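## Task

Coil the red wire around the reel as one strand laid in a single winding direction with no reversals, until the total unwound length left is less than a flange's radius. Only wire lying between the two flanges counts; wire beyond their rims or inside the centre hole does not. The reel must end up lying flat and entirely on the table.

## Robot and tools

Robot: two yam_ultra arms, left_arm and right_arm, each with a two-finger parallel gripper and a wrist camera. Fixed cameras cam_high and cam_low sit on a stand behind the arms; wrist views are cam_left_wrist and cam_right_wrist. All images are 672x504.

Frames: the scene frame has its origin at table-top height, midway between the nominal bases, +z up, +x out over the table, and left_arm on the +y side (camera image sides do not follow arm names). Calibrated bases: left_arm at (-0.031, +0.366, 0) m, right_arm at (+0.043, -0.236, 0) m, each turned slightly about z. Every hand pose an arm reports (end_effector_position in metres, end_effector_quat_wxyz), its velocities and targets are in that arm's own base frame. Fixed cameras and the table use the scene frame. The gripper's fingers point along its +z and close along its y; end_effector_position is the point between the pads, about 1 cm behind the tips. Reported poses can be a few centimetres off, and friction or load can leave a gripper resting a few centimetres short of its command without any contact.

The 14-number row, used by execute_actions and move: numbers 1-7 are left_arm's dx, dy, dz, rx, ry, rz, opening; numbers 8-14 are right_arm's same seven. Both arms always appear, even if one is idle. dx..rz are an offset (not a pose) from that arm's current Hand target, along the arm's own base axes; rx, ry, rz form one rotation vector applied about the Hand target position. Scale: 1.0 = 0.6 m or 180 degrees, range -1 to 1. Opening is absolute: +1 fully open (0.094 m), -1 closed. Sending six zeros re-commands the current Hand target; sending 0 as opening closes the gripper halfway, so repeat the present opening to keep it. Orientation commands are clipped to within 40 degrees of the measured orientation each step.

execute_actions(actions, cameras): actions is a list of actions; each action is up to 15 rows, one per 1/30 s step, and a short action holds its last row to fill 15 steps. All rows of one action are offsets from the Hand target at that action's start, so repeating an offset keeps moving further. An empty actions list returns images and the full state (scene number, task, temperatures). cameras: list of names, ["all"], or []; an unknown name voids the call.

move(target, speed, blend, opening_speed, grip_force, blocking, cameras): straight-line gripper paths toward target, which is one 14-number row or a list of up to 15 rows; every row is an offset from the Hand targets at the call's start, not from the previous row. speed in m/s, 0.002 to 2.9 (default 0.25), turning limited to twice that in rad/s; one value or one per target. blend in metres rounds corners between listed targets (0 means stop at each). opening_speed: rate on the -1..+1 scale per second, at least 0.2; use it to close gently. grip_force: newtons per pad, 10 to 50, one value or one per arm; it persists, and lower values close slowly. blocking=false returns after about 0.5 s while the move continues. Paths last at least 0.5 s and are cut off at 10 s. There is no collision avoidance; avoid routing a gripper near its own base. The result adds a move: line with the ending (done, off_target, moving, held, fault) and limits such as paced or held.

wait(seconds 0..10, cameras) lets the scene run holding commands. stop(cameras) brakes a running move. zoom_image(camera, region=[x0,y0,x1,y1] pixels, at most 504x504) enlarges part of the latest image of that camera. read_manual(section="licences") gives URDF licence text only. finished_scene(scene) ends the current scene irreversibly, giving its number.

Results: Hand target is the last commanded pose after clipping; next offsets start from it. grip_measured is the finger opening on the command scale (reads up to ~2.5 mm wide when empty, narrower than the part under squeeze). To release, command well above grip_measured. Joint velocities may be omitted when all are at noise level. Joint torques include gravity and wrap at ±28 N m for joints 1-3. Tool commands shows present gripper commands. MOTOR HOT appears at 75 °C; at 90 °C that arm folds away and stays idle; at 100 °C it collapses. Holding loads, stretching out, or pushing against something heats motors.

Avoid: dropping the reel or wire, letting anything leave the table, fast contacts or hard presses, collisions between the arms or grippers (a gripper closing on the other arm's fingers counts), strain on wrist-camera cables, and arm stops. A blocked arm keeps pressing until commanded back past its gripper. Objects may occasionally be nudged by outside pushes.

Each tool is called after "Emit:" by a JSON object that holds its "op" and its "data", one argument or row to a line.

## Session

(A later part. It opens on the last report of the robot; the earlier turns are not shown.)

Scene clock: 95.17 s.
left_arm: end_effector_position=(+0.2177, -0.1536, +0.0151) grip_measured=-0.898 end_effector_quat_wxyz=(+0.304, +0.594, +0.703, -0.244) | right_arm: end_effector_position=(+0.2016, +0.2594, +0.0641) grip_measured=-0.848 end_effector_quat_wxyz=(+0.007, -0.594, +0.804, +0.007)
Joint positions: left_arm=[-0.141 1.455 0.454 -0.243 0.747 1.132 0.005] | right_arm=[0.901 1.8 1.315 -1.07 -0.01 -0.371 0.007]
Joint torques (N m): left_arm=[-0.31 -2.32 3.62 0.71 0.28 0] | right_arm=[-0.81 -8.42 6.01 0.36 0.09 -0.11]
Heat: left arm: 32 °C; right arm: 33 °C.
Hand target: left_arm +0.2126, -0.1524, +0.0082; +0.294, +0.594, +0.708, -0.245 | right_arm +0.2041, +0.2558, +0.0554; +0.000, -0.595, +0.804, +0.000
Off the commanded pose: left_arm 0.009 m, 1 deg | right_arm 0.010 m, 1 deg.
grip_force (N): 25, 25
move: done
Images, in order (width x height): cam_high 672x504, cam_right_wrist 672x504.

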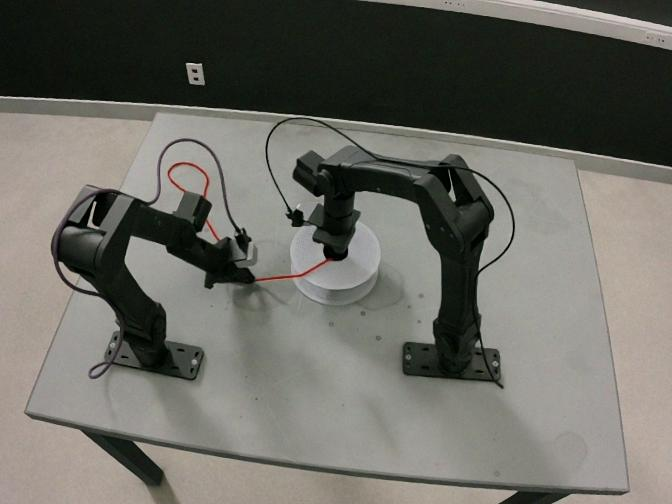

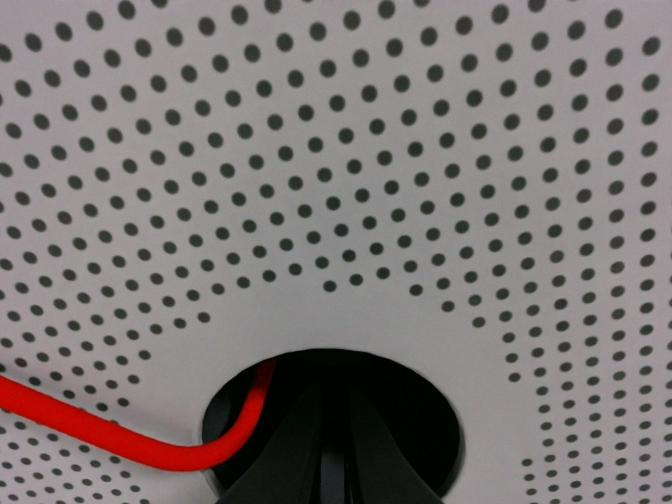

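Emit:
{"op": "move", "data": {
  "target": [
    [0,0,0,0,0,0,-0.9,0.001,-0.002,-0.017,0,0,0,-0.85],
    [0,0,0,0,0,0,-0.9,0.001,-0.002,-0.017,0,0,0,-0.4]
  ],
  "cameras": ["cam_high","cam_right_wrist"],
  "speed": 0.05,
  "opening_speed": 0.25
}}

Scene clock: 99.93 s.
left_arm: end_effector_position=(+0.2177, -0.1536, +0.0151) grip_measured=-0.898 end_effector_quat_wxyz=(+0.304, +0.594, +0.703, -0.244) | right_arm: end_effector_position=(+0.2025, +0.2587, +0.0538) grip_measured=-0.402 end_effector_quat_wxyz=(+0.007, -0.594, +0.804, +0.007)
Joint positions: left_arm=[-0.141 1.455 0.454 -0.243 0.747 1.132 0.005] | right_arm=[0.898 1.809 1.284 -1.029 -0.01 -0.375 0.028]
Joint torques (N m): left_arm=[-0.32 -2.32 3.6 0.71 0.27 0] | right_arm=[-0.76 -8.39 6.01 0.39 0.08 -0.08]
Heat: left arm: 32 °C; right arm: 32 °C.
Hand target: left_arm +0.2126, -0.1524, +0.0082; +0.294, +0.594, +0.708, -0.245 | right_arm +0.2048, +0.2546, +0.0452; +0.000, -0.595, +0.804, +0.000
Off the commanded pose: left_arm 0.009 m, 1 deg | right_arm 0.010 m, 1 deg.
grip_force (N): 25, 25
move: done
Images, in order (width x height): cam_high 672x504, cam_right_wrist 672x504.

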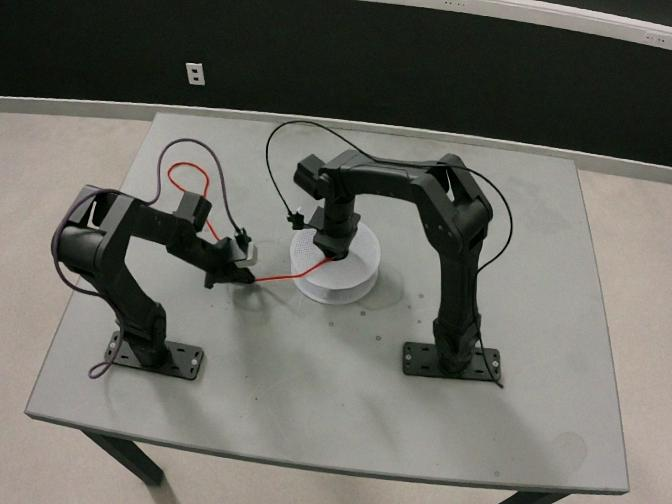

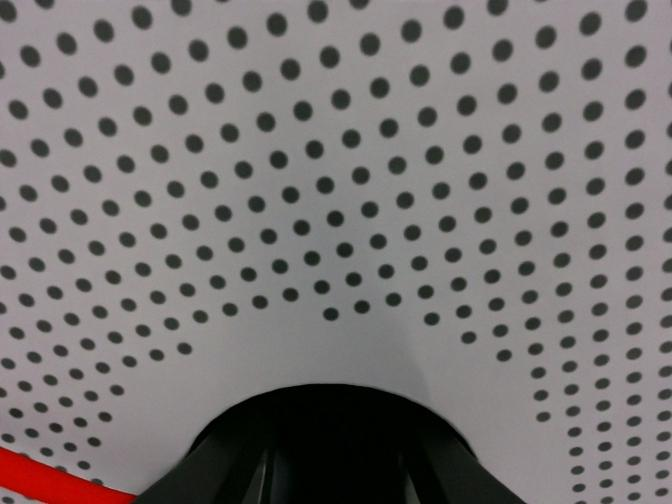

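Emit:
{"op": "move", "data": {
  "target": [0,0,0,0,0,0,-0.9,0,0,0,0,0,0,0.05],
  "cameras": ["cam_right_wrist"],
  "opening_speed": 0.25
}}

Scene clock: 102.47 s.
left_arm: end_effector_position=(+0.2177, -0.1536, +0.0151) grip_measured=-0.898 end_effector_quat_wxyz=(+0.304, +0.594, +0.703, -0.244) | right_arm: end_effector_position=(+0.2024, +0.2582, +0.0574) grip_measured=-0.202 end_effector_quat_wxyz=(+0.010, -0.595, +0.804, +0.007)
Joint positions: left_arm=[-0.141 1.455 0.454 -0.243 0.747 1.132 0.005] | right_arm=[0.898 1.797 1.284 -1.034 -0.009 -0.376 0.037]
Joint torques (N m): left_arm=[-0.31 -2.32 3.6 0.71 0.27 0] | right_arm=[-0.73 -7.38 5.98 0.45 0.06 -0.1]
Heat: left arm: 32 °C; right arm: 32 °C.
Hand target: left_arm +0.2126, -0.1524, +0.0082; +0.294, +0.594, +0.708, -0.245 | right_arm +0.2048, +0.2546, +0.0451; +0.000, -0.595, +0.804, +0.000
Off the commanded pose: left_arm 0.009 m, 1 deg | right_arm 0.013 m, 1 deg.
grip_force (N): 25, 25
move: off_target (right_arm)
Images, in order (width x height): cam_right_wrist 672x504.

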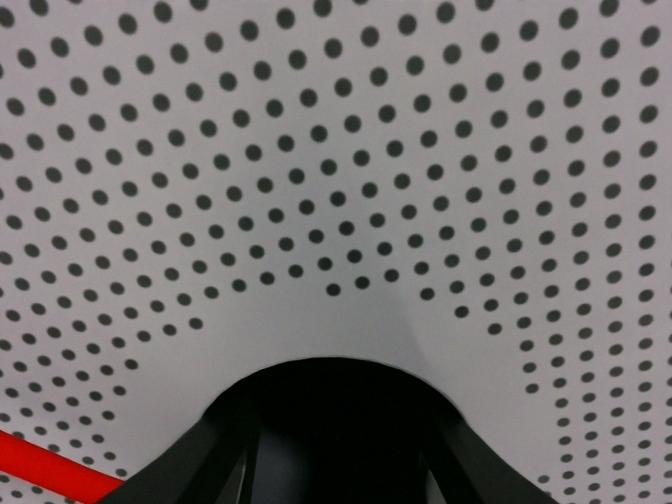

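Emit:
{"op": "move", "data": {
  "target": [0,0,0.04,0,0,0,-0.93,0,0,0,0,0,0,0.0]
}}

Emit:
{"op": "move", "data": {
  "target": [0,0,0,0,0,0,-0.93,0,0,0,0,0,-0.333,0.0],
  "cameras": ["all"]
}}

Scene clock: 106.93 s.
left_arm: end_effector_position=(+0.2061, -0.1487, +0.0211) grip_measured=-0.923 end_effector_quat_wxyz=(+0.280, +0.590, +0.716, -0.247) | right_arm: end_effector_position=(+0.2024, +0.2582, +0.0574) grip_measured=-0.202 end_effector_quat_wxyz=(+0.010, -0.595, +0.804, +0.007)
Joint positions: left_arm=[-0.141 1.395 0.469 -0.369 0.722 1.132 0.004] | right_arm=[0.898 1.797 1.284 -1.034 -0.009 -0.376 0.037]
Joint torques (N m): left_arm=[-0.38 -4.22 7.27 0.48 0.57 0] | right_arm=[-0.77 -7.35 5.94 0.48 0.07 -0.09]
Heat: left arm: 32 °C; right arm: 32 °C.
Hand target: left_arm +0.2125, -0.1524, +0.0322; +0.294, +0.594, +0.708, -0.245 | right_arm +0.2048, +0.2546, +0.0451; +0.000, -0.595, +0.804, +0.000
Off the commanded pose: left_arm 0.013 m, 2 deg | right_arm 0.013 m, 1 deg.
grip_force (N): 25, 25
move: off_target (left_arm, right_arm)

Scene clock: 109.83 s.
left_arm: end_effector_position=(+0.2059, -0.1485, +0.0209) grip_measured=-0.923 end_effector_quat_wxyz=(+0.279, +0.590, +0.717, -0.246) | right_arm: end_effector_position=(+0.2079, +0.2548, +0.0580) grip_measured=-0.190 end_effector_quat_wxyz=(+0.019, -0.133, +0.991, +0.000)
Joint positions: left_arm=[-0.141 1.395 0.469 -0.37 0.721 1.132 0.004] | right_arm=[0.898 1.797 1.287 -1.033 0.027 0.631 0.038]
Joint torques (N m): left_arm=[-0.36 -4.23 7.28 0.48 0.55 -0.01] | right_arm=[-0.8 -7.42 5.85 0.43 -0.28 0.32]
Heat: left arm: 33 °C; right arm: 32 °C.
Hand target: left_arm +0.2125, -0.1524, +0.0322; +0.294, +0.594, +0.708, -0.245 | right_arm +0.2048, +0.2546, +0.0451; +0.000, -0.114, +0.993, +0.000
Off the commanded pose: left_arm 0.014 m, 2 deg | right_arm 0.013 m, 3 deg.
grip_force (N): 25, 25
move: off_target (left_arm, right_arm)

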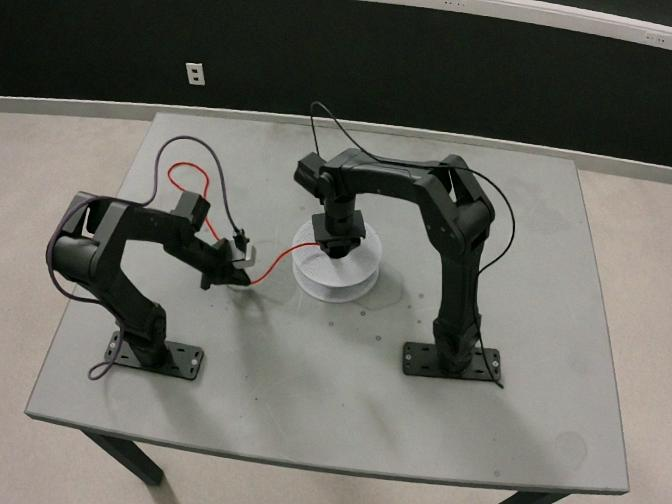

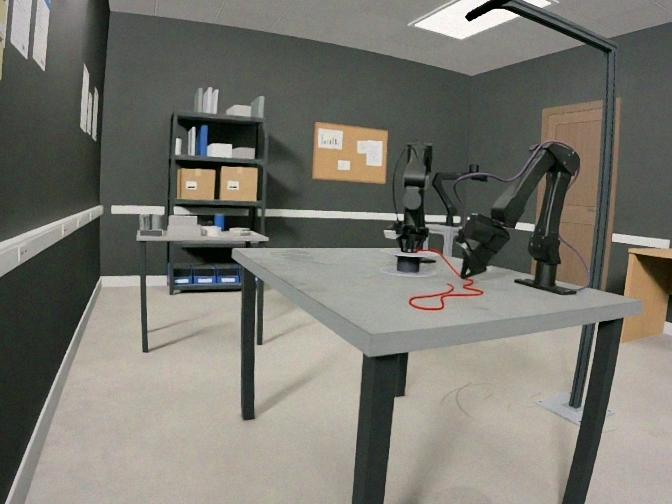

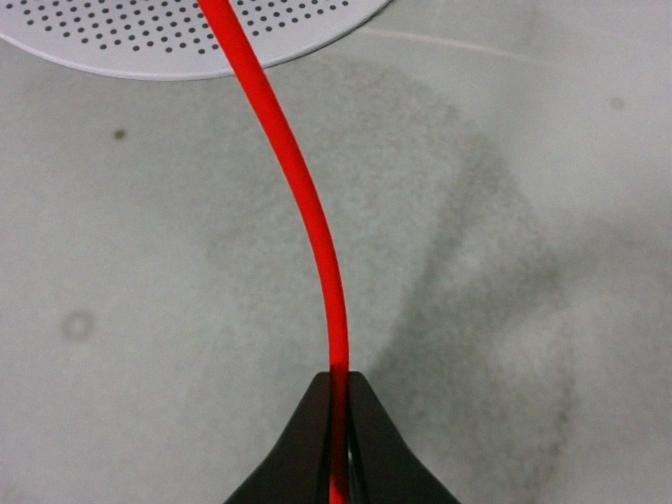

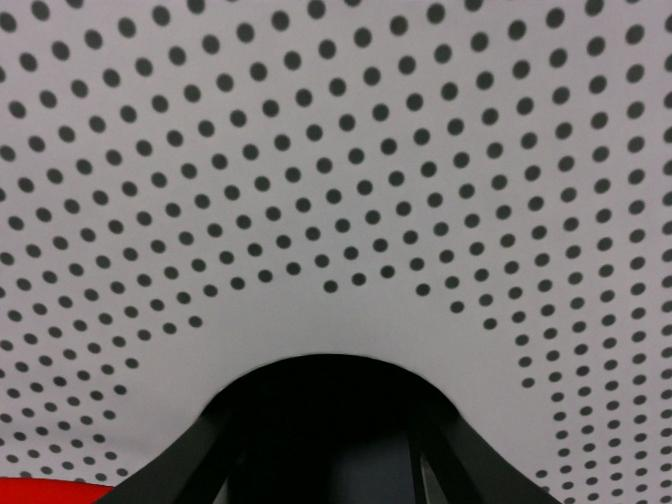

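Emit:
{"op": "move", "data": {
  "target": [
    [0,0,0.01,0,0,0,-0.93,0,0,0,0,0,0,-0.8],
    [0,0,0.01,0,0,0,-0.93,0.002,0.003,0.1,0,0,0,-0.8],
    [0,0,0.01,0,0,0,-0.93,0.0,0.003,0.15,0,0,0.5,0.3]
  ],
  "speed": 0.12,
  "cameras": ["all"]
}}

Scene clock: 141.70 s.
left_arm: end_effector_position=(+0.2062, -0.1486, +0.0266) grip_measured=-0.923 end_effector_quat_wxyz=(+0.279, +0.590, +0.717, -0.246) | right_arm: end_effector_position=(+0.2040, +0.2545, +0.1214) grip_measured=-0.798 end_effector_quat_wxyz=(+0.016, +0.781, -0.624, +0.005)
Joint positions: left_arm=[-0.141 1.376 0.484 -0.404 0.721 1.132 0.004] | right_arm=[0.897 1.809 1.555 -1.349 0.009 -0.895 0.009]
Joint torques (N m): left_arm=[-0.36 -4.22 7.43 0.47 0.56 -0.01] | right_arm=[-0.27 -12.04 9.26 -0.01 -0.09 -0.12]
Heat: left arm: 34 °C; right arm: 32 °C.
Hand target: left_arm +0.2126, -0.1524, +0.0383; +0.294, +0.594, +0.708, -0.245 | right_arm +0.2047, +0.2563, +0.1352; +0.000, +0.783, -0.622, +0.000
Tool commands: left_gripper/opening=-0.93 right_gripper/opening=-0.8
Off the commanded pose: left_arm 0.014 m, 2 deg | right_arm 0.014 m, 2 deg.
grip_force (N): 25, 25
move: off_target (left_arm, right_arm; path cut at 10 s); path passed 2 of 3 targets; target 3's new opening was not sent

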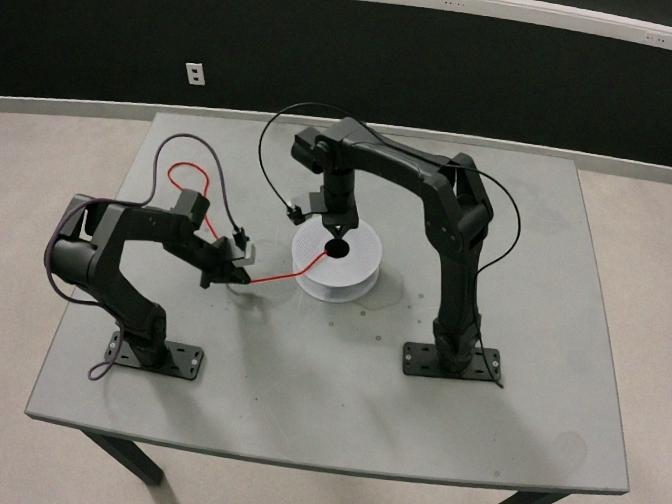

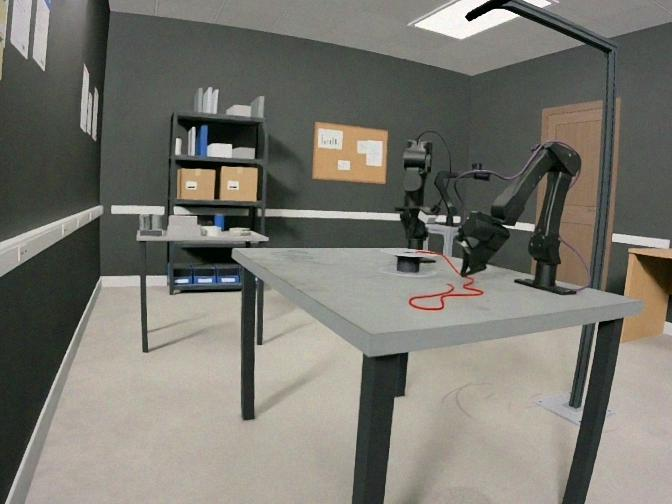

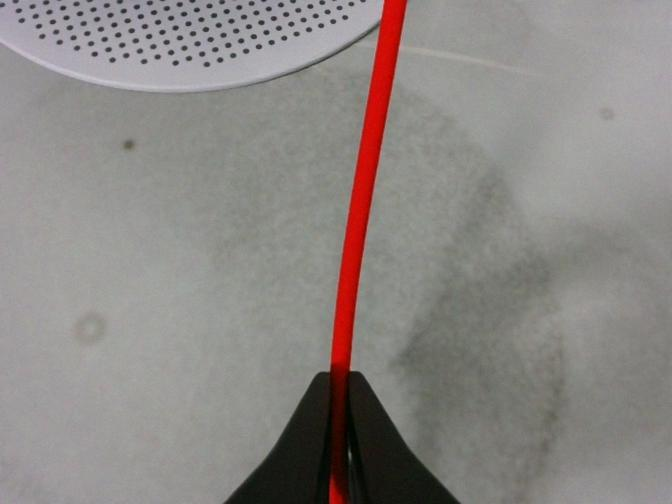

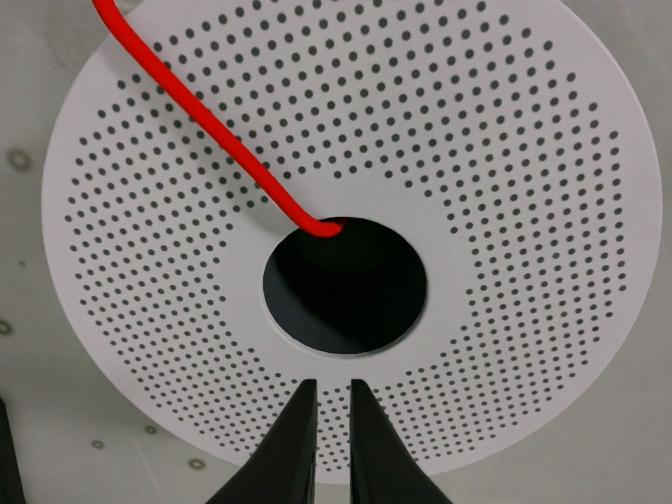

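Emit:
{"op": "move", "data": {
  "target": [0,0,0.0,0,0,0,-0.93,-0.045,0.06,-0.02,0,0,0.222,-0.3],
  "speed": 0.15,
  "cameras": ["cam_right_wrist"]
}}

Scene clock: 148.00 s.
left_arm: end_effector_position=(+0.2062, -0.1486, +0.0266) grip_measured=-0.923 end_effector_quat_wxyz=(+0.279, +0.590, +0.717, -0.246) | right_arm: end_effector_position=(+0.1764, +0.2831, +0.1230) grip_measured=-0.302 end_effector_quat_wxyz=(+0.007, +0.946, -0.325, +0.003)
Joint positions: left_arm=[-0.141 1.376 0.484 -0.404 0.721 1.132 0.004] | right_arm=[1.015 1.819 1.575 -1.34 0.009 -1.465 0.033]
Joint torques (N m): left_arm=[-0.38 -4.23 7.45 0.47 0.56 -0.01] | right_arm=[0.55 -8.46 9.5 0.27 -0.11 -0.1]
Heat: left arm: 34 °C; right arm: 32 °C.
Hand target: left_arm +0.2126, -0.1524, +0.0383; +0.294, +0.594, +0.708, -0.245 | right_arm +0.1777, +0.2924, +0.1230; +0.000, +0.948, -0.317, +0.000
Off the commanded pose: left_arm 0.014 m, 2 deg | right_arm 0.009 m, 1 deg.
grip_force (N): 25, 25
move: off_target (left_arm)
Images, in order (width x height): cam_right_wrist 672x504.

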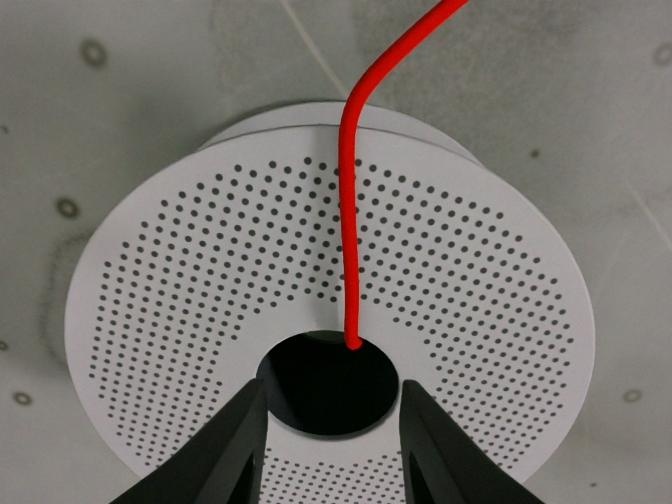

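Emit:
{"op": "move", "data": {
  "target": [
    [0,0,0.0,0,0,0,-0.93,0.002,-0.004,-0.05,0,0,0,-0.3],
    [0,0,0.0,0,0,0,-0.93,0.002,-0.004,-0.073,0,0,0,-0.3]
  ],
  "speed": 0.08,
  "cameras": ["cam_right_wrist"]
}}

Scene clock: 151.30 s.
left_arm: end_effector_position=(+0.2062, -0.1486, +0.0266) grip_measured=-0.923 end_effector_quat_wxyz=(+0.279, +0.590, +0.717, -0.246) | right_arm: end_effector_position=(+0.1810, +0.2906, +0.0878) grip_measured=-0.302 end_effector_quat_wxyz=(-0.009, +0.947, -0.321, +0.007)
Joint positions: left_arm=[-0.141 1.376 0.484 -0.404 0.721 1.132 0.004] | right_arm=[1.015 1.83 1.449 -1.169 0.009 -1.472 0.033]
Joint torques (N m): left_arm=[-0.38 -4.22 7.42 0.47 0.56 -0.01] | right_arm=[-0.1 -8.8 6.15 0.35 -0.11 -0.11]
Heat: left arm: 33 °C; right arm: 32 °C.
Hand target: left_arm +0.2126, -0.1524, +0.0383; +0.294, +0.594, +0.708, -0.245 | right_arm +0.1789, +0.2900, +0.0793; +0.000, +0.948, -0.317, +0.000
Off the commanded pose: left_arm 0.014 m, 2 deg | right_arm 0.009 m, 1 deg.
grip_force (N): 25, 25
move: off_target (left_arm)
Images, in order (width x height): cam_right_wrist 672x504.

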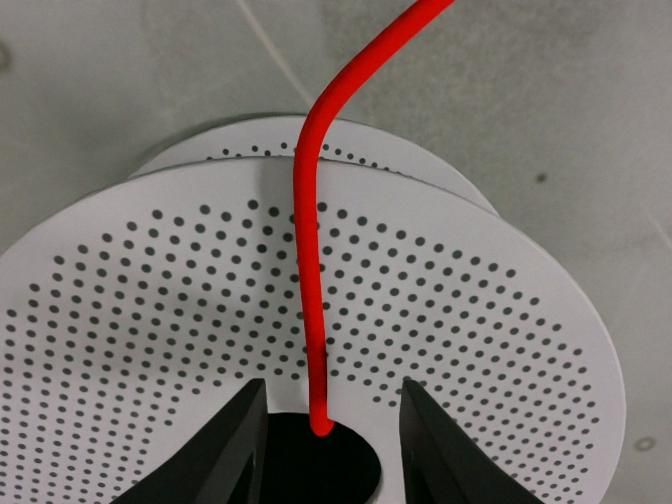

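Emit:
{"op": "move", "data": {
  "target": [
    [0,0,0.0,0,0,0,-0.93,-0.002,-0.001,-0.022,0,0,0,-0.3],
    [0,0,0.0,0,0,0,-0.93,-0.002,-0.001,-0.022,0,0,0,-0.92]
  ],
  "speed": 0.06,
  "cameras": ["cam_right_wrist"]
}}

Scene clock: 155.60 s.
left_arm: end_effector_position=(+0.2062, -0.1485, +0.0266) grip_measured=-0.923 end_effector_quat_wxyz=(+0.279, +0.590, +0.717, -0.247) | right_arm: end_effector_position=(+0.1813, +0.2911, +0.0780) grip_measured=-0.896 end_effector_quat_wxyz=(-0.013, +0.947, -0.321, +0.008)
Joint positions: left_arm=[-0.141 1.376 0.484 -0.404 0.721 1.132 0.004] | right_arm=[1.015 1.83 1.409 -1.121 0.009 -1.472 0.005]
Joint torques (N m): left_arm=[-0.38 -4.21 7.45 0.48 0.56 0] | right_arm=[0.06 -8.39 5.65 0.39 -0.1 -0.1]
Heat: left arm: 33 °C; right arm: 32 °C.
Hand target: left_arm +0.2126, -0.1525, +0.0383; +0.294, +0.594, +0.708, -0.245 | right_arm +0.1777, +0.2894, +0.0661; +0.000, +0.948, -0.317, +0.000
Off the commanded pose: left_arm 0.014 m, 2 deg | right_arm 0.013 m, 2 deg.
grip_force (N): 25, 25
move: off_target (left_arm, right_arm); target 2's new opening was sent with right_arm's hand 0.012 m and 1 deg from that target
Images, in order (width x height): cam_right_wrist 672x504.

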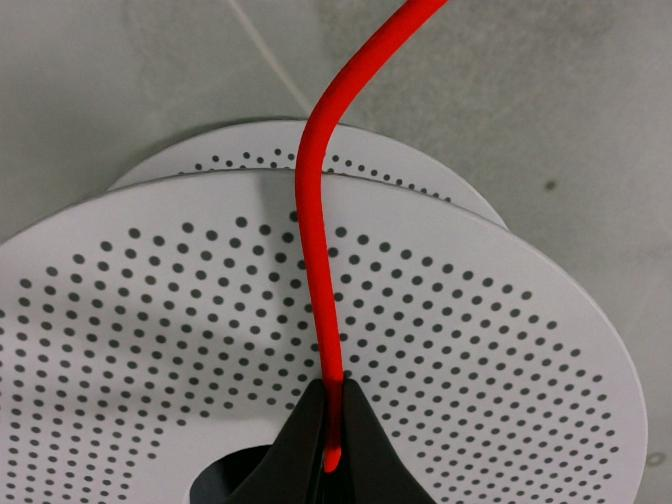

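Emit:
{"op": "move", "data": {
  "target": [0,0,0.0,0,0,0,-0.93,0.002,0.002,0.2,0,0,0,-0.93],
  "speed": 0.1,
  "cameras": ["all"]
}}

Emit:
{"op": "zoom_image", "data": {
  "camera": "cam_low",
  "region": [370, 160, 510, 290]
}}

Scene clock: 158.33 s.
left_arm: end_effector_position=(+0.2174, -0.1600, +0.0469) grip_measured=-0.923 end_effector_quat_wxyz=(+0.321, +0.594, +0.691, -0.260) | right_arm: end_effector_position=(+0.1806, +0.3044, +0.1802) grip_measured=-0.899 end_effector_quat_wxyz=(-0.029, +0.947, -0.319, -0.007)
Joint positions: left_arm=[-0.142 1.36 0.507 -0.372 0.795 1.132 0.004] | right_arm=[1.019 1.86 1.855 -1.512 -0.026 -1.472 0.005]
Joint torques (N m): left_arm=[-0.27 -3.15 5.42 0.23 -0.25 0.01] | right_arm=[-0.39 -10.13 9.84 -0.41 0.22 -0.1]
Heat: left arm: 33 °C; right arm: 32 °C.
Hand target: left_arm +0.2126, -0.1525, +0.0383; +0.294, +0.594, +0.708, -0.245 | right_arm +0.1789, +0.2906, +0.1862; +0.000, +0.948, -0.317, +0.000
Off the commanded pose: left_arm 0.012 m, 4 deg | right_arm 0.015 m, 3 deg.
joint sent to its limit (right arm) — joint 4 (wrist pitch), lower limit. The joint targets still meet the commanded pose.
grip_force (N): 25, 25
move: off_target (left_arm, right_arm)

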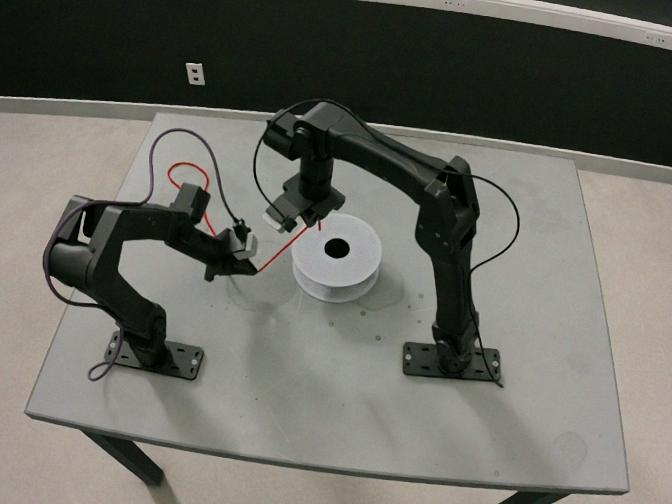

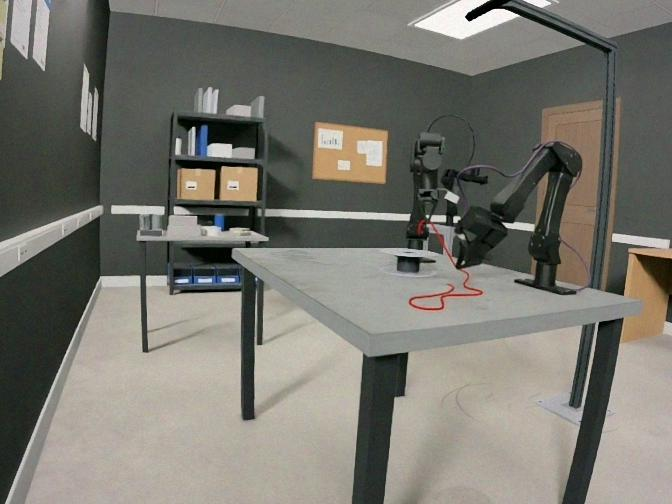

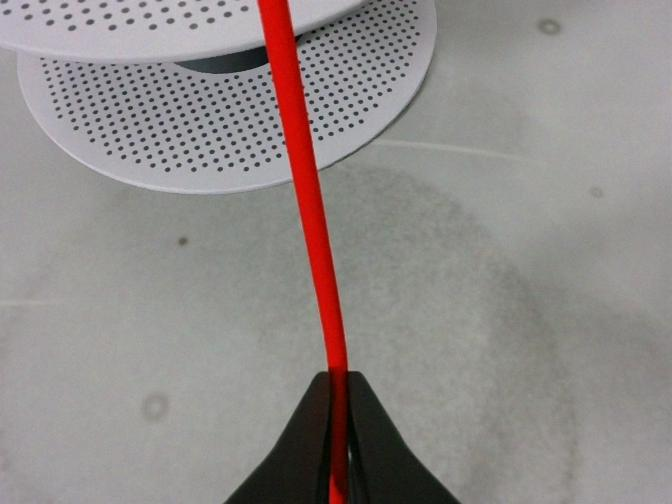

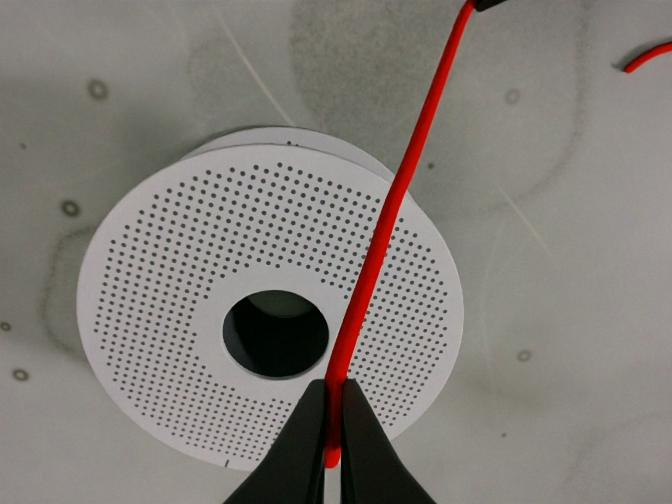

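Scaled by 3.600 from the camera's 672x504 image, which has a finer 960x720 frame.

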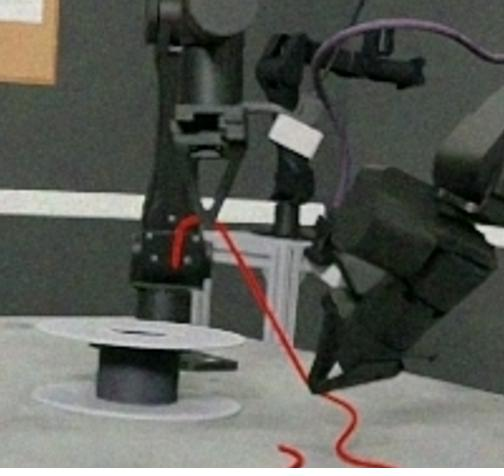

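Emit:
{"op": "move", "data": {
  "target": [
    [0,0,0.0,0,0,0,-0.93,-0.015,0.045,-0.083,0,0,0,-0.93],
    [0,0,0.0,0,0,0,0.3,-0.015,0.045,-0.083,0,0,0,-0.93],
    [-0.03,0.17,0.17,0,0,0,0.3,-0.015,0.045,-0.083,0,0,0,-0.93]
  ],
  "speed": 0.12,
  "cameras": ["all"]
}}

Scene clock: 167.50 s.
left_arm: end_effector_position=(+0.1909, -0.0515, +0.1333) grip_measured=+0.298 end_effector_quat_wxyz=(+0.286, +0.594, +0.710, -0.246) | right_arm: end_effector_position=(+0.1709, +0.3167, +0.1436) grip_measured=-0.899 end_effector_quat_wxyz=(-0.008, +0.949, -0.316, -0.001)
Joint positions: left_arm=[0.398 1.313 0.901 -1.383 0.747 1.88 0.061] | right_arm=[1.07 1.899 1.761 -1.416 -0.005 -1.428 0.005]
Joint torques (N m): left_arm=[0.66 -2.09 7.84 -0.44 0.56 0.12] | right_arm=[0.54 -9.68 6.31 0.33 0.04 0.1]
Heat: left arm: 33 °C; right arm: 32 °C.
Hand target: left_arm +0.1945, -0.0505, +0.1402; +0.294, +0.594, +0.708, -0.245 | right_arm +0.1699, +0.3176, +0.1363; +0.000, +0.948, -0.317, +0.000
Off the commanded pose: left_arm 0.008 m, 1 deg | right_arm 0.007 m, 1 deg.
grip_force (N): 25, 25
move: done

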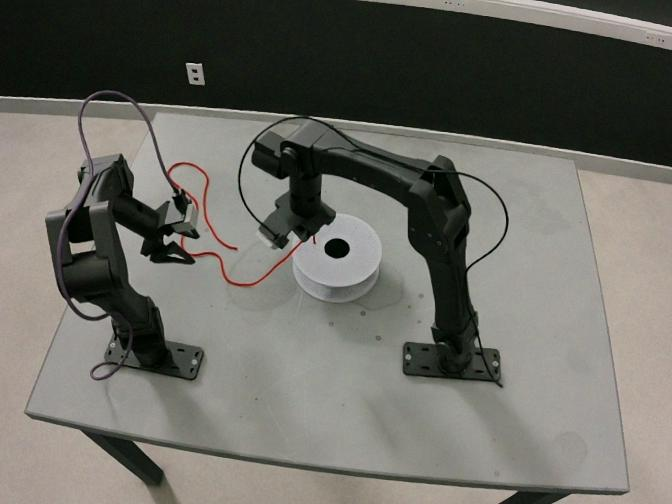

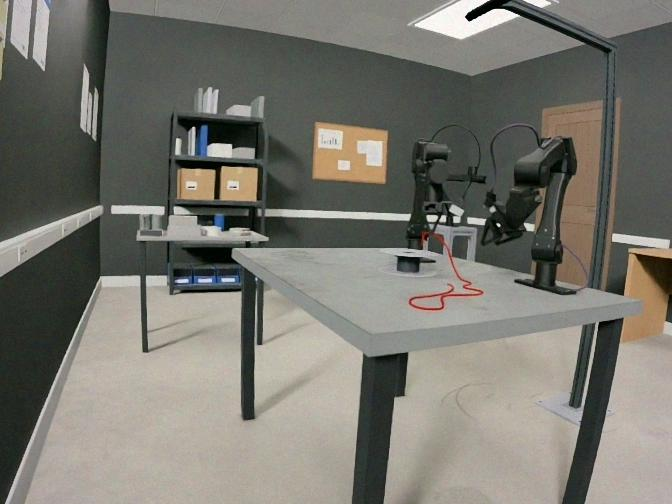

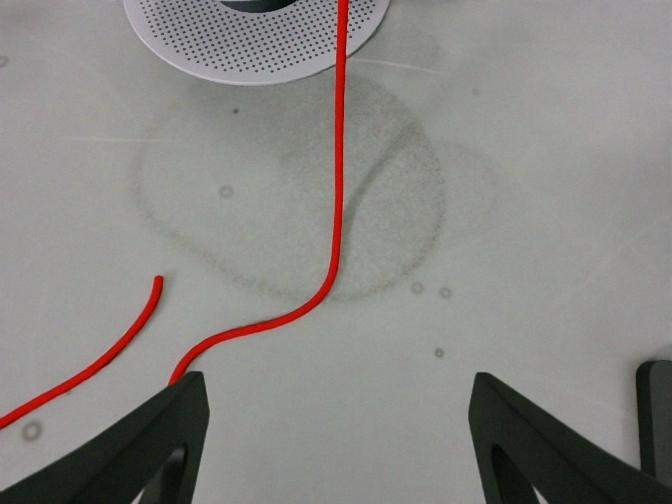

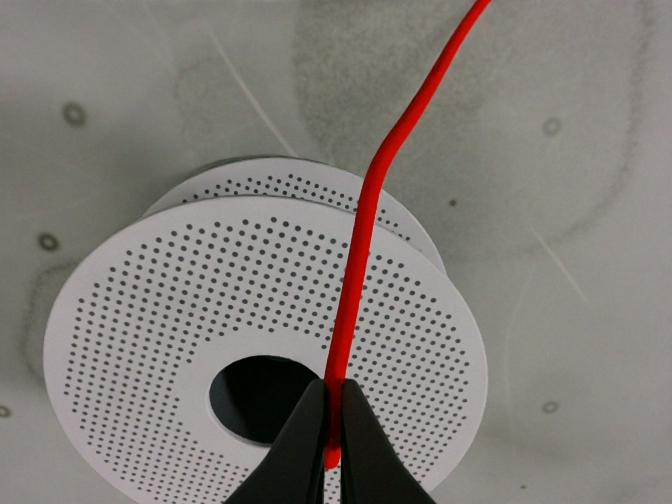

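Emit:
{"op": "move", "data": {
  "target": [
    [0,0,0,0,0,0,0.3,0.05,0.12,-0.02,0,0,0,-0.93],
    [0,0,0,0,0,0,0.3,0.13,0.155,-0.17,0,0,0,-0.93]
  ],
  "speed": 0.15,
  "blend": 0.02,
  "cameras": ["all"]
}}

Scene clock: 170.37 s.
left_arm: end_effector_position=(+0.1908, -0.0515, +0.1333) grip_measured=+0.298 end_effector_quat_wxyz=(+0.286, +0.594, +0.710, -0.246) | right_arm: end_effector_position=(+0.2442, +0.4072, +0.0402) grip_measured=-0.899 end_effector_quat_wxyz=(+0.000, +0.947, -0.320, -0.001)
Joint positions: left_arm=[0.399 1.313 0.901 -1.383 0.747 1.881 0.061] | right_arm=[1.028 2.449 2.222 -1.345 -0.001 -1.462 0.005]
Joint torques (N m): left_arm=[0.66 -2.07 7.82 -0.44 0.56 0.1] | right_arm=[-0.17 -13.63 8.96 0.28 0.03 -0.11]
Heat: left arm: 34 °C; right arm: 32 °C.
Hand target: left_arm +0.1946, -0.0505, +0.1402; +0.294, +0.594, +0.708, -0.245 | right_arm +0.2479, +0.4106, +0.0343; +0.000, +0.948, -0.317, +0.000
Off the commanded pose: left_arm 0.008 m, 1 deg | right_arm 0.008 m, 0 deg.
grip_force (N): 25, 25
move: done

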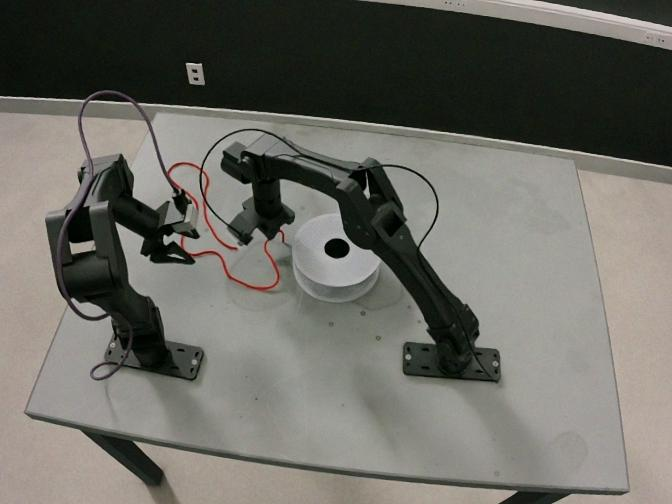

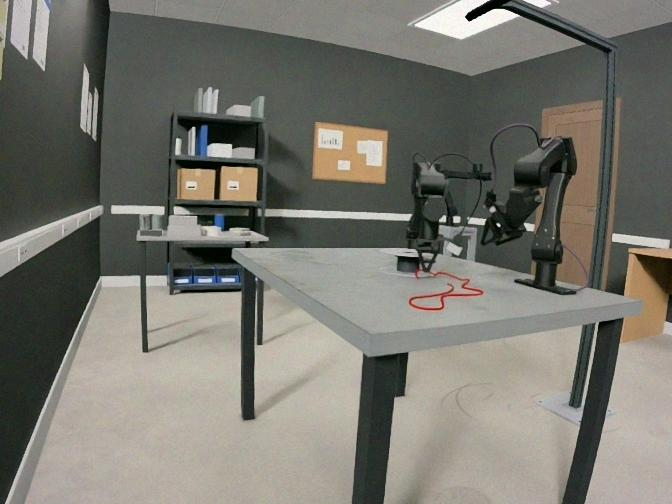

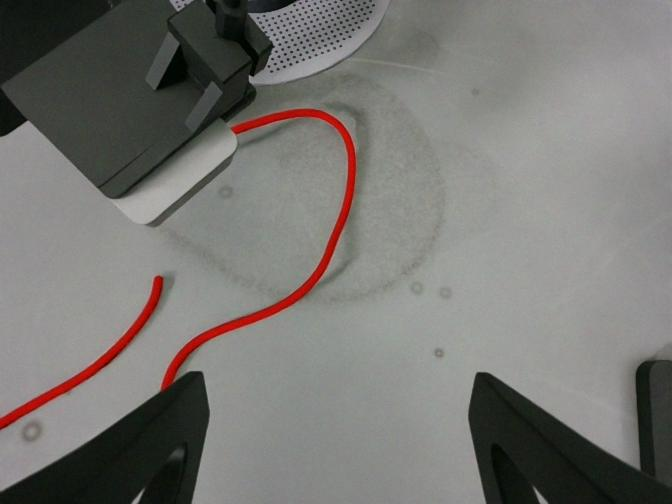

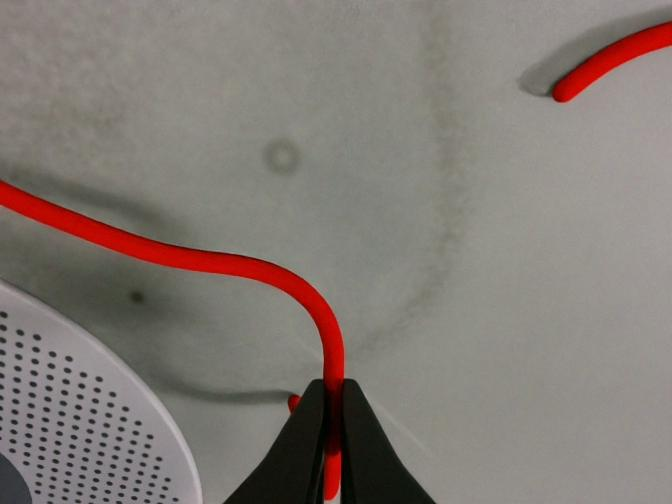

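Emit:
{"op": "move", "data": {
  "target": [
    [0,0,0,0,0,0,0.3,0.0,0.0,-0.035,0,0,0,-0.93],
    [0,0,0,0,0,0,0.3,0.0,0.0,-0.035,0,0,0,-0.4],
    [0,0,0,0,0,0,0.3,0,0,0.13,0,0,0,-0.4]
  ],
  "speed": 0.12,
  "cameras": ["cam_high","cam_right_wrist"]
}}

Scene clock: 174.27 s.
left_arm: end_effector_position=(+0.1908, -0.0515, +0.1333) grip_measured=+0.298 end_effector_quat_wxyz=(+0.286, +0.594, +0.710, -0.246) | right_arm: end_effector_position=(+0.2478, +0.4132, +0.1075) grip_measured=-0.402 end_effector_quat_wxyz=(-0.030, +0.947, -0.319, +0.006)
Joint positions: left_arm=[0.399 1.313 0.901 -1.383 0.747 1.881 0.061] | right_arm=[1.028 2.463 2.517 -1.564 -0.001 -1.463 0.028]
Joint torques (N m): left_arm=[0.66 -2.09 7.82 -0.44 0.55 0.1] | right_arm=[-0.24 -15.66 8.21 0.11 -0.02 -0.1]
Heat: left arm: 34 °C; right arm: 33 °C.
Hand target: left_arm +0.1946, -0.0505, +0.1402; +0.294, +0.594, +0.708, -0.245 | right_arm +0.2479, +0.4106, +0.1122; +0.000, +0.948, -0.317, +0.000
Off the commanded pose: left_arm 0.008 m, 1 deg | right_arm 0.006 m, 3 deg.
joint sent to its limit (right arm) — joint 4 (wrist pitch), lower limit. The joint targets are off in orientation, not in position.
grip_force (N): 25, 25
move: off_target (right_arm); target 2's new opening was sent with right_arm's hand 0.017 m and 2 deg from that target
Images, in order (width x height): cam_high 672x504, cam_right_wrist 672x504.

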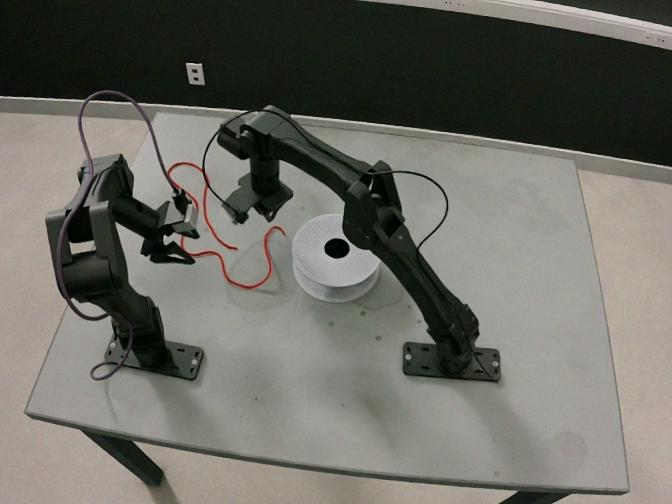

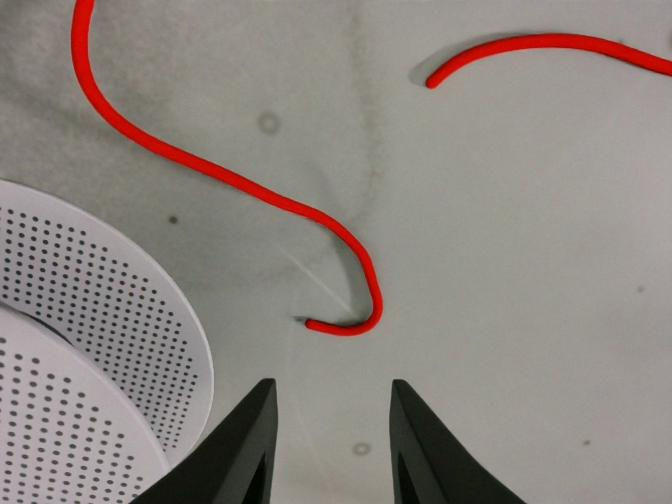

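Emit:
{"op": "move", "data": {
  "target": [
    [0,0,0,0,0,0,0.3,-0.03,-0.1,0.0,0,0,-0.2,-0.8],
    [0,0,0,0,0,0,0.3,-0.073,-0.253,0.0,0,0,-0.5,-0.8]
  ],
  "speed": 0.2,
  "blend": 0.02,
  "cameras": ["cam_right_wrist"]
}}

Scene clock: 180.27 s.
left_arm: end_effector_position=(+0.1908, -0.0515, +0.1333) grip_measured=+0.298 end_effector_quat_wxyz=(+0.286, +0.594, +0.710, -0.246) | right_arm: end_effector_position=(+0.2021, +0.2601, +0.1062) grip_measured=-0.798 end_effector_quat_wxyz=(-0.015, -0.453, +0.891, -0.006)
Joint positions: left_arm=[0.399 1.313 0.901 -1.383 0.747 1.881 0.061] | right_arm=[0.906 1.823 1.513 -1.292 -0.001 -0.035 0.009]
Joint torques (N m): left_arm=[0.65 -2.06 7.83 -0.43 0.56 0.11] | right_arm=[-0.62 -12.66 6.08 0.29 0 0.1]
Motor temperatures (°C): left_arm=[28 30 34 27 24 25 25] | right_arm=[24 34 29 30 23 24 23]
Heat: left arm: 34 °C; right arm: 34 °C.
Hand target: left_arm +0.1946, -0.0505, +0.1402; +0.294, +0.594, +0.708, -0.245 | right_arm +0.2042, +0.2587, +0.1123; +0.000, -0.446, +0.895, +0.000
Off the commanded pose: left_arm 0.008 m, 1 deg | right_arm 0.006 m, 2 deg.
grip_force (N): 25, 25
move: done
Images, in order (width x height): cam_right_wrist 672x504.

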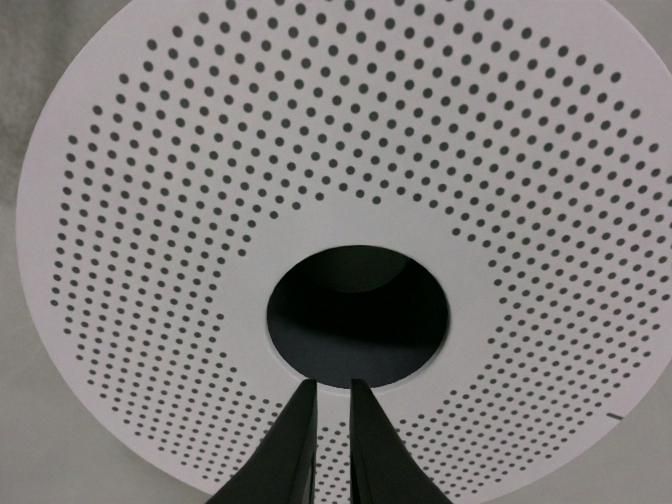

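Emit:
{"op": "move", "data": {
  "target": [
    [0,0,0,0,0,0,0.3,0.0115,-0.003,-0.02,0,0,0,-0.8],
    [0,0,0,0,0,0,0.3,0.0115,-0.003,-0.11,0,0,0,-0.8],
    [0,0,0,0,0,0,0.3,0.0115,-0.003,-0.11,0,0,0,-0.1]
  ],
  "speed": 0.06,
  "blend": [0.004,0,0],
  "opening_speed": 0.4,
  "cameras": ["cam_high","cam_right_wrist"]
}}

Scene clock: 185.47 s.
left_arm: end_effector_position=(+0.1908, -0.0515, +0.1333) grip_measured=+0.298 end_effector_quat_wxyz=(+0.286, +0.594, +0.710, -0.246) | right_arm: end_effector_position=(+0.2100, +0.2591, +0.0594) grip_measured=-0.165 end_effector_quat_wxyz=(+0.010, -0.445, +0.895, +0.005)
Joint positions: left_arm=[0.399 1.313 0.901 -1.383 0.747 1.881 0.061] | right_arm=[0.886 1.817 1.317 -1.048 -0.001 -0.037 0.039]
Joint torques (N m): left_arm=[0.66 -2.07 7.83 -0.44 0.56 0.1] | right_arm=[-0.61 -7.53 5.82 0.48 -0.01 -0.1]
Heat: left arm: 34 °C; right arm: 35 °C.
Hand target: left_arm +0.1946, -0.0505, +0.1402; +0.294, +0.594, +0.708, -0.245 | right_arm +0.2110, +0.2570, +0.0463; +0.000, -0.447, +0.895, +0.000
Off the commanded pose: left_arm 0.008 m, 1 deg | right_arm 0.013 m, 1 deg.
grip_force (N): 25, 25
move: off_target (right_arm)
Images, in order (width x height): cam_high 672x504, cam_right_wrist 672x504.

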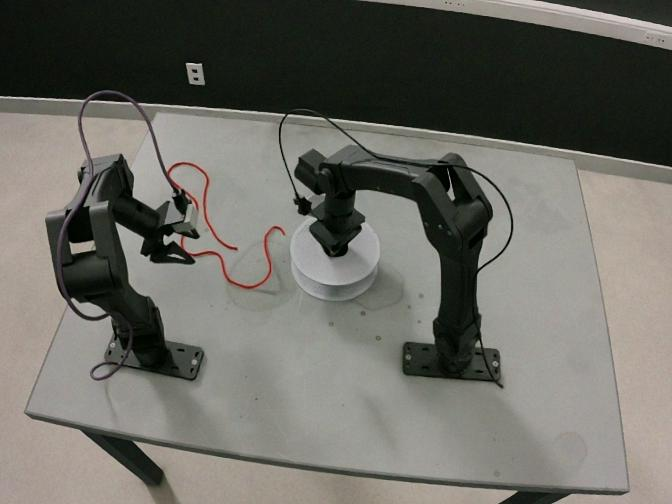

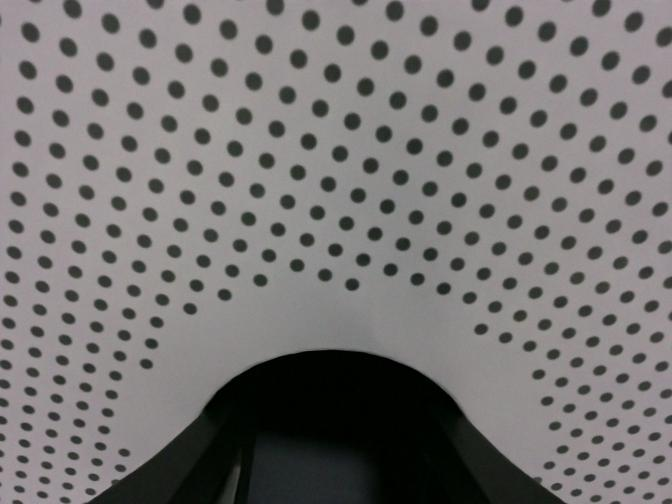

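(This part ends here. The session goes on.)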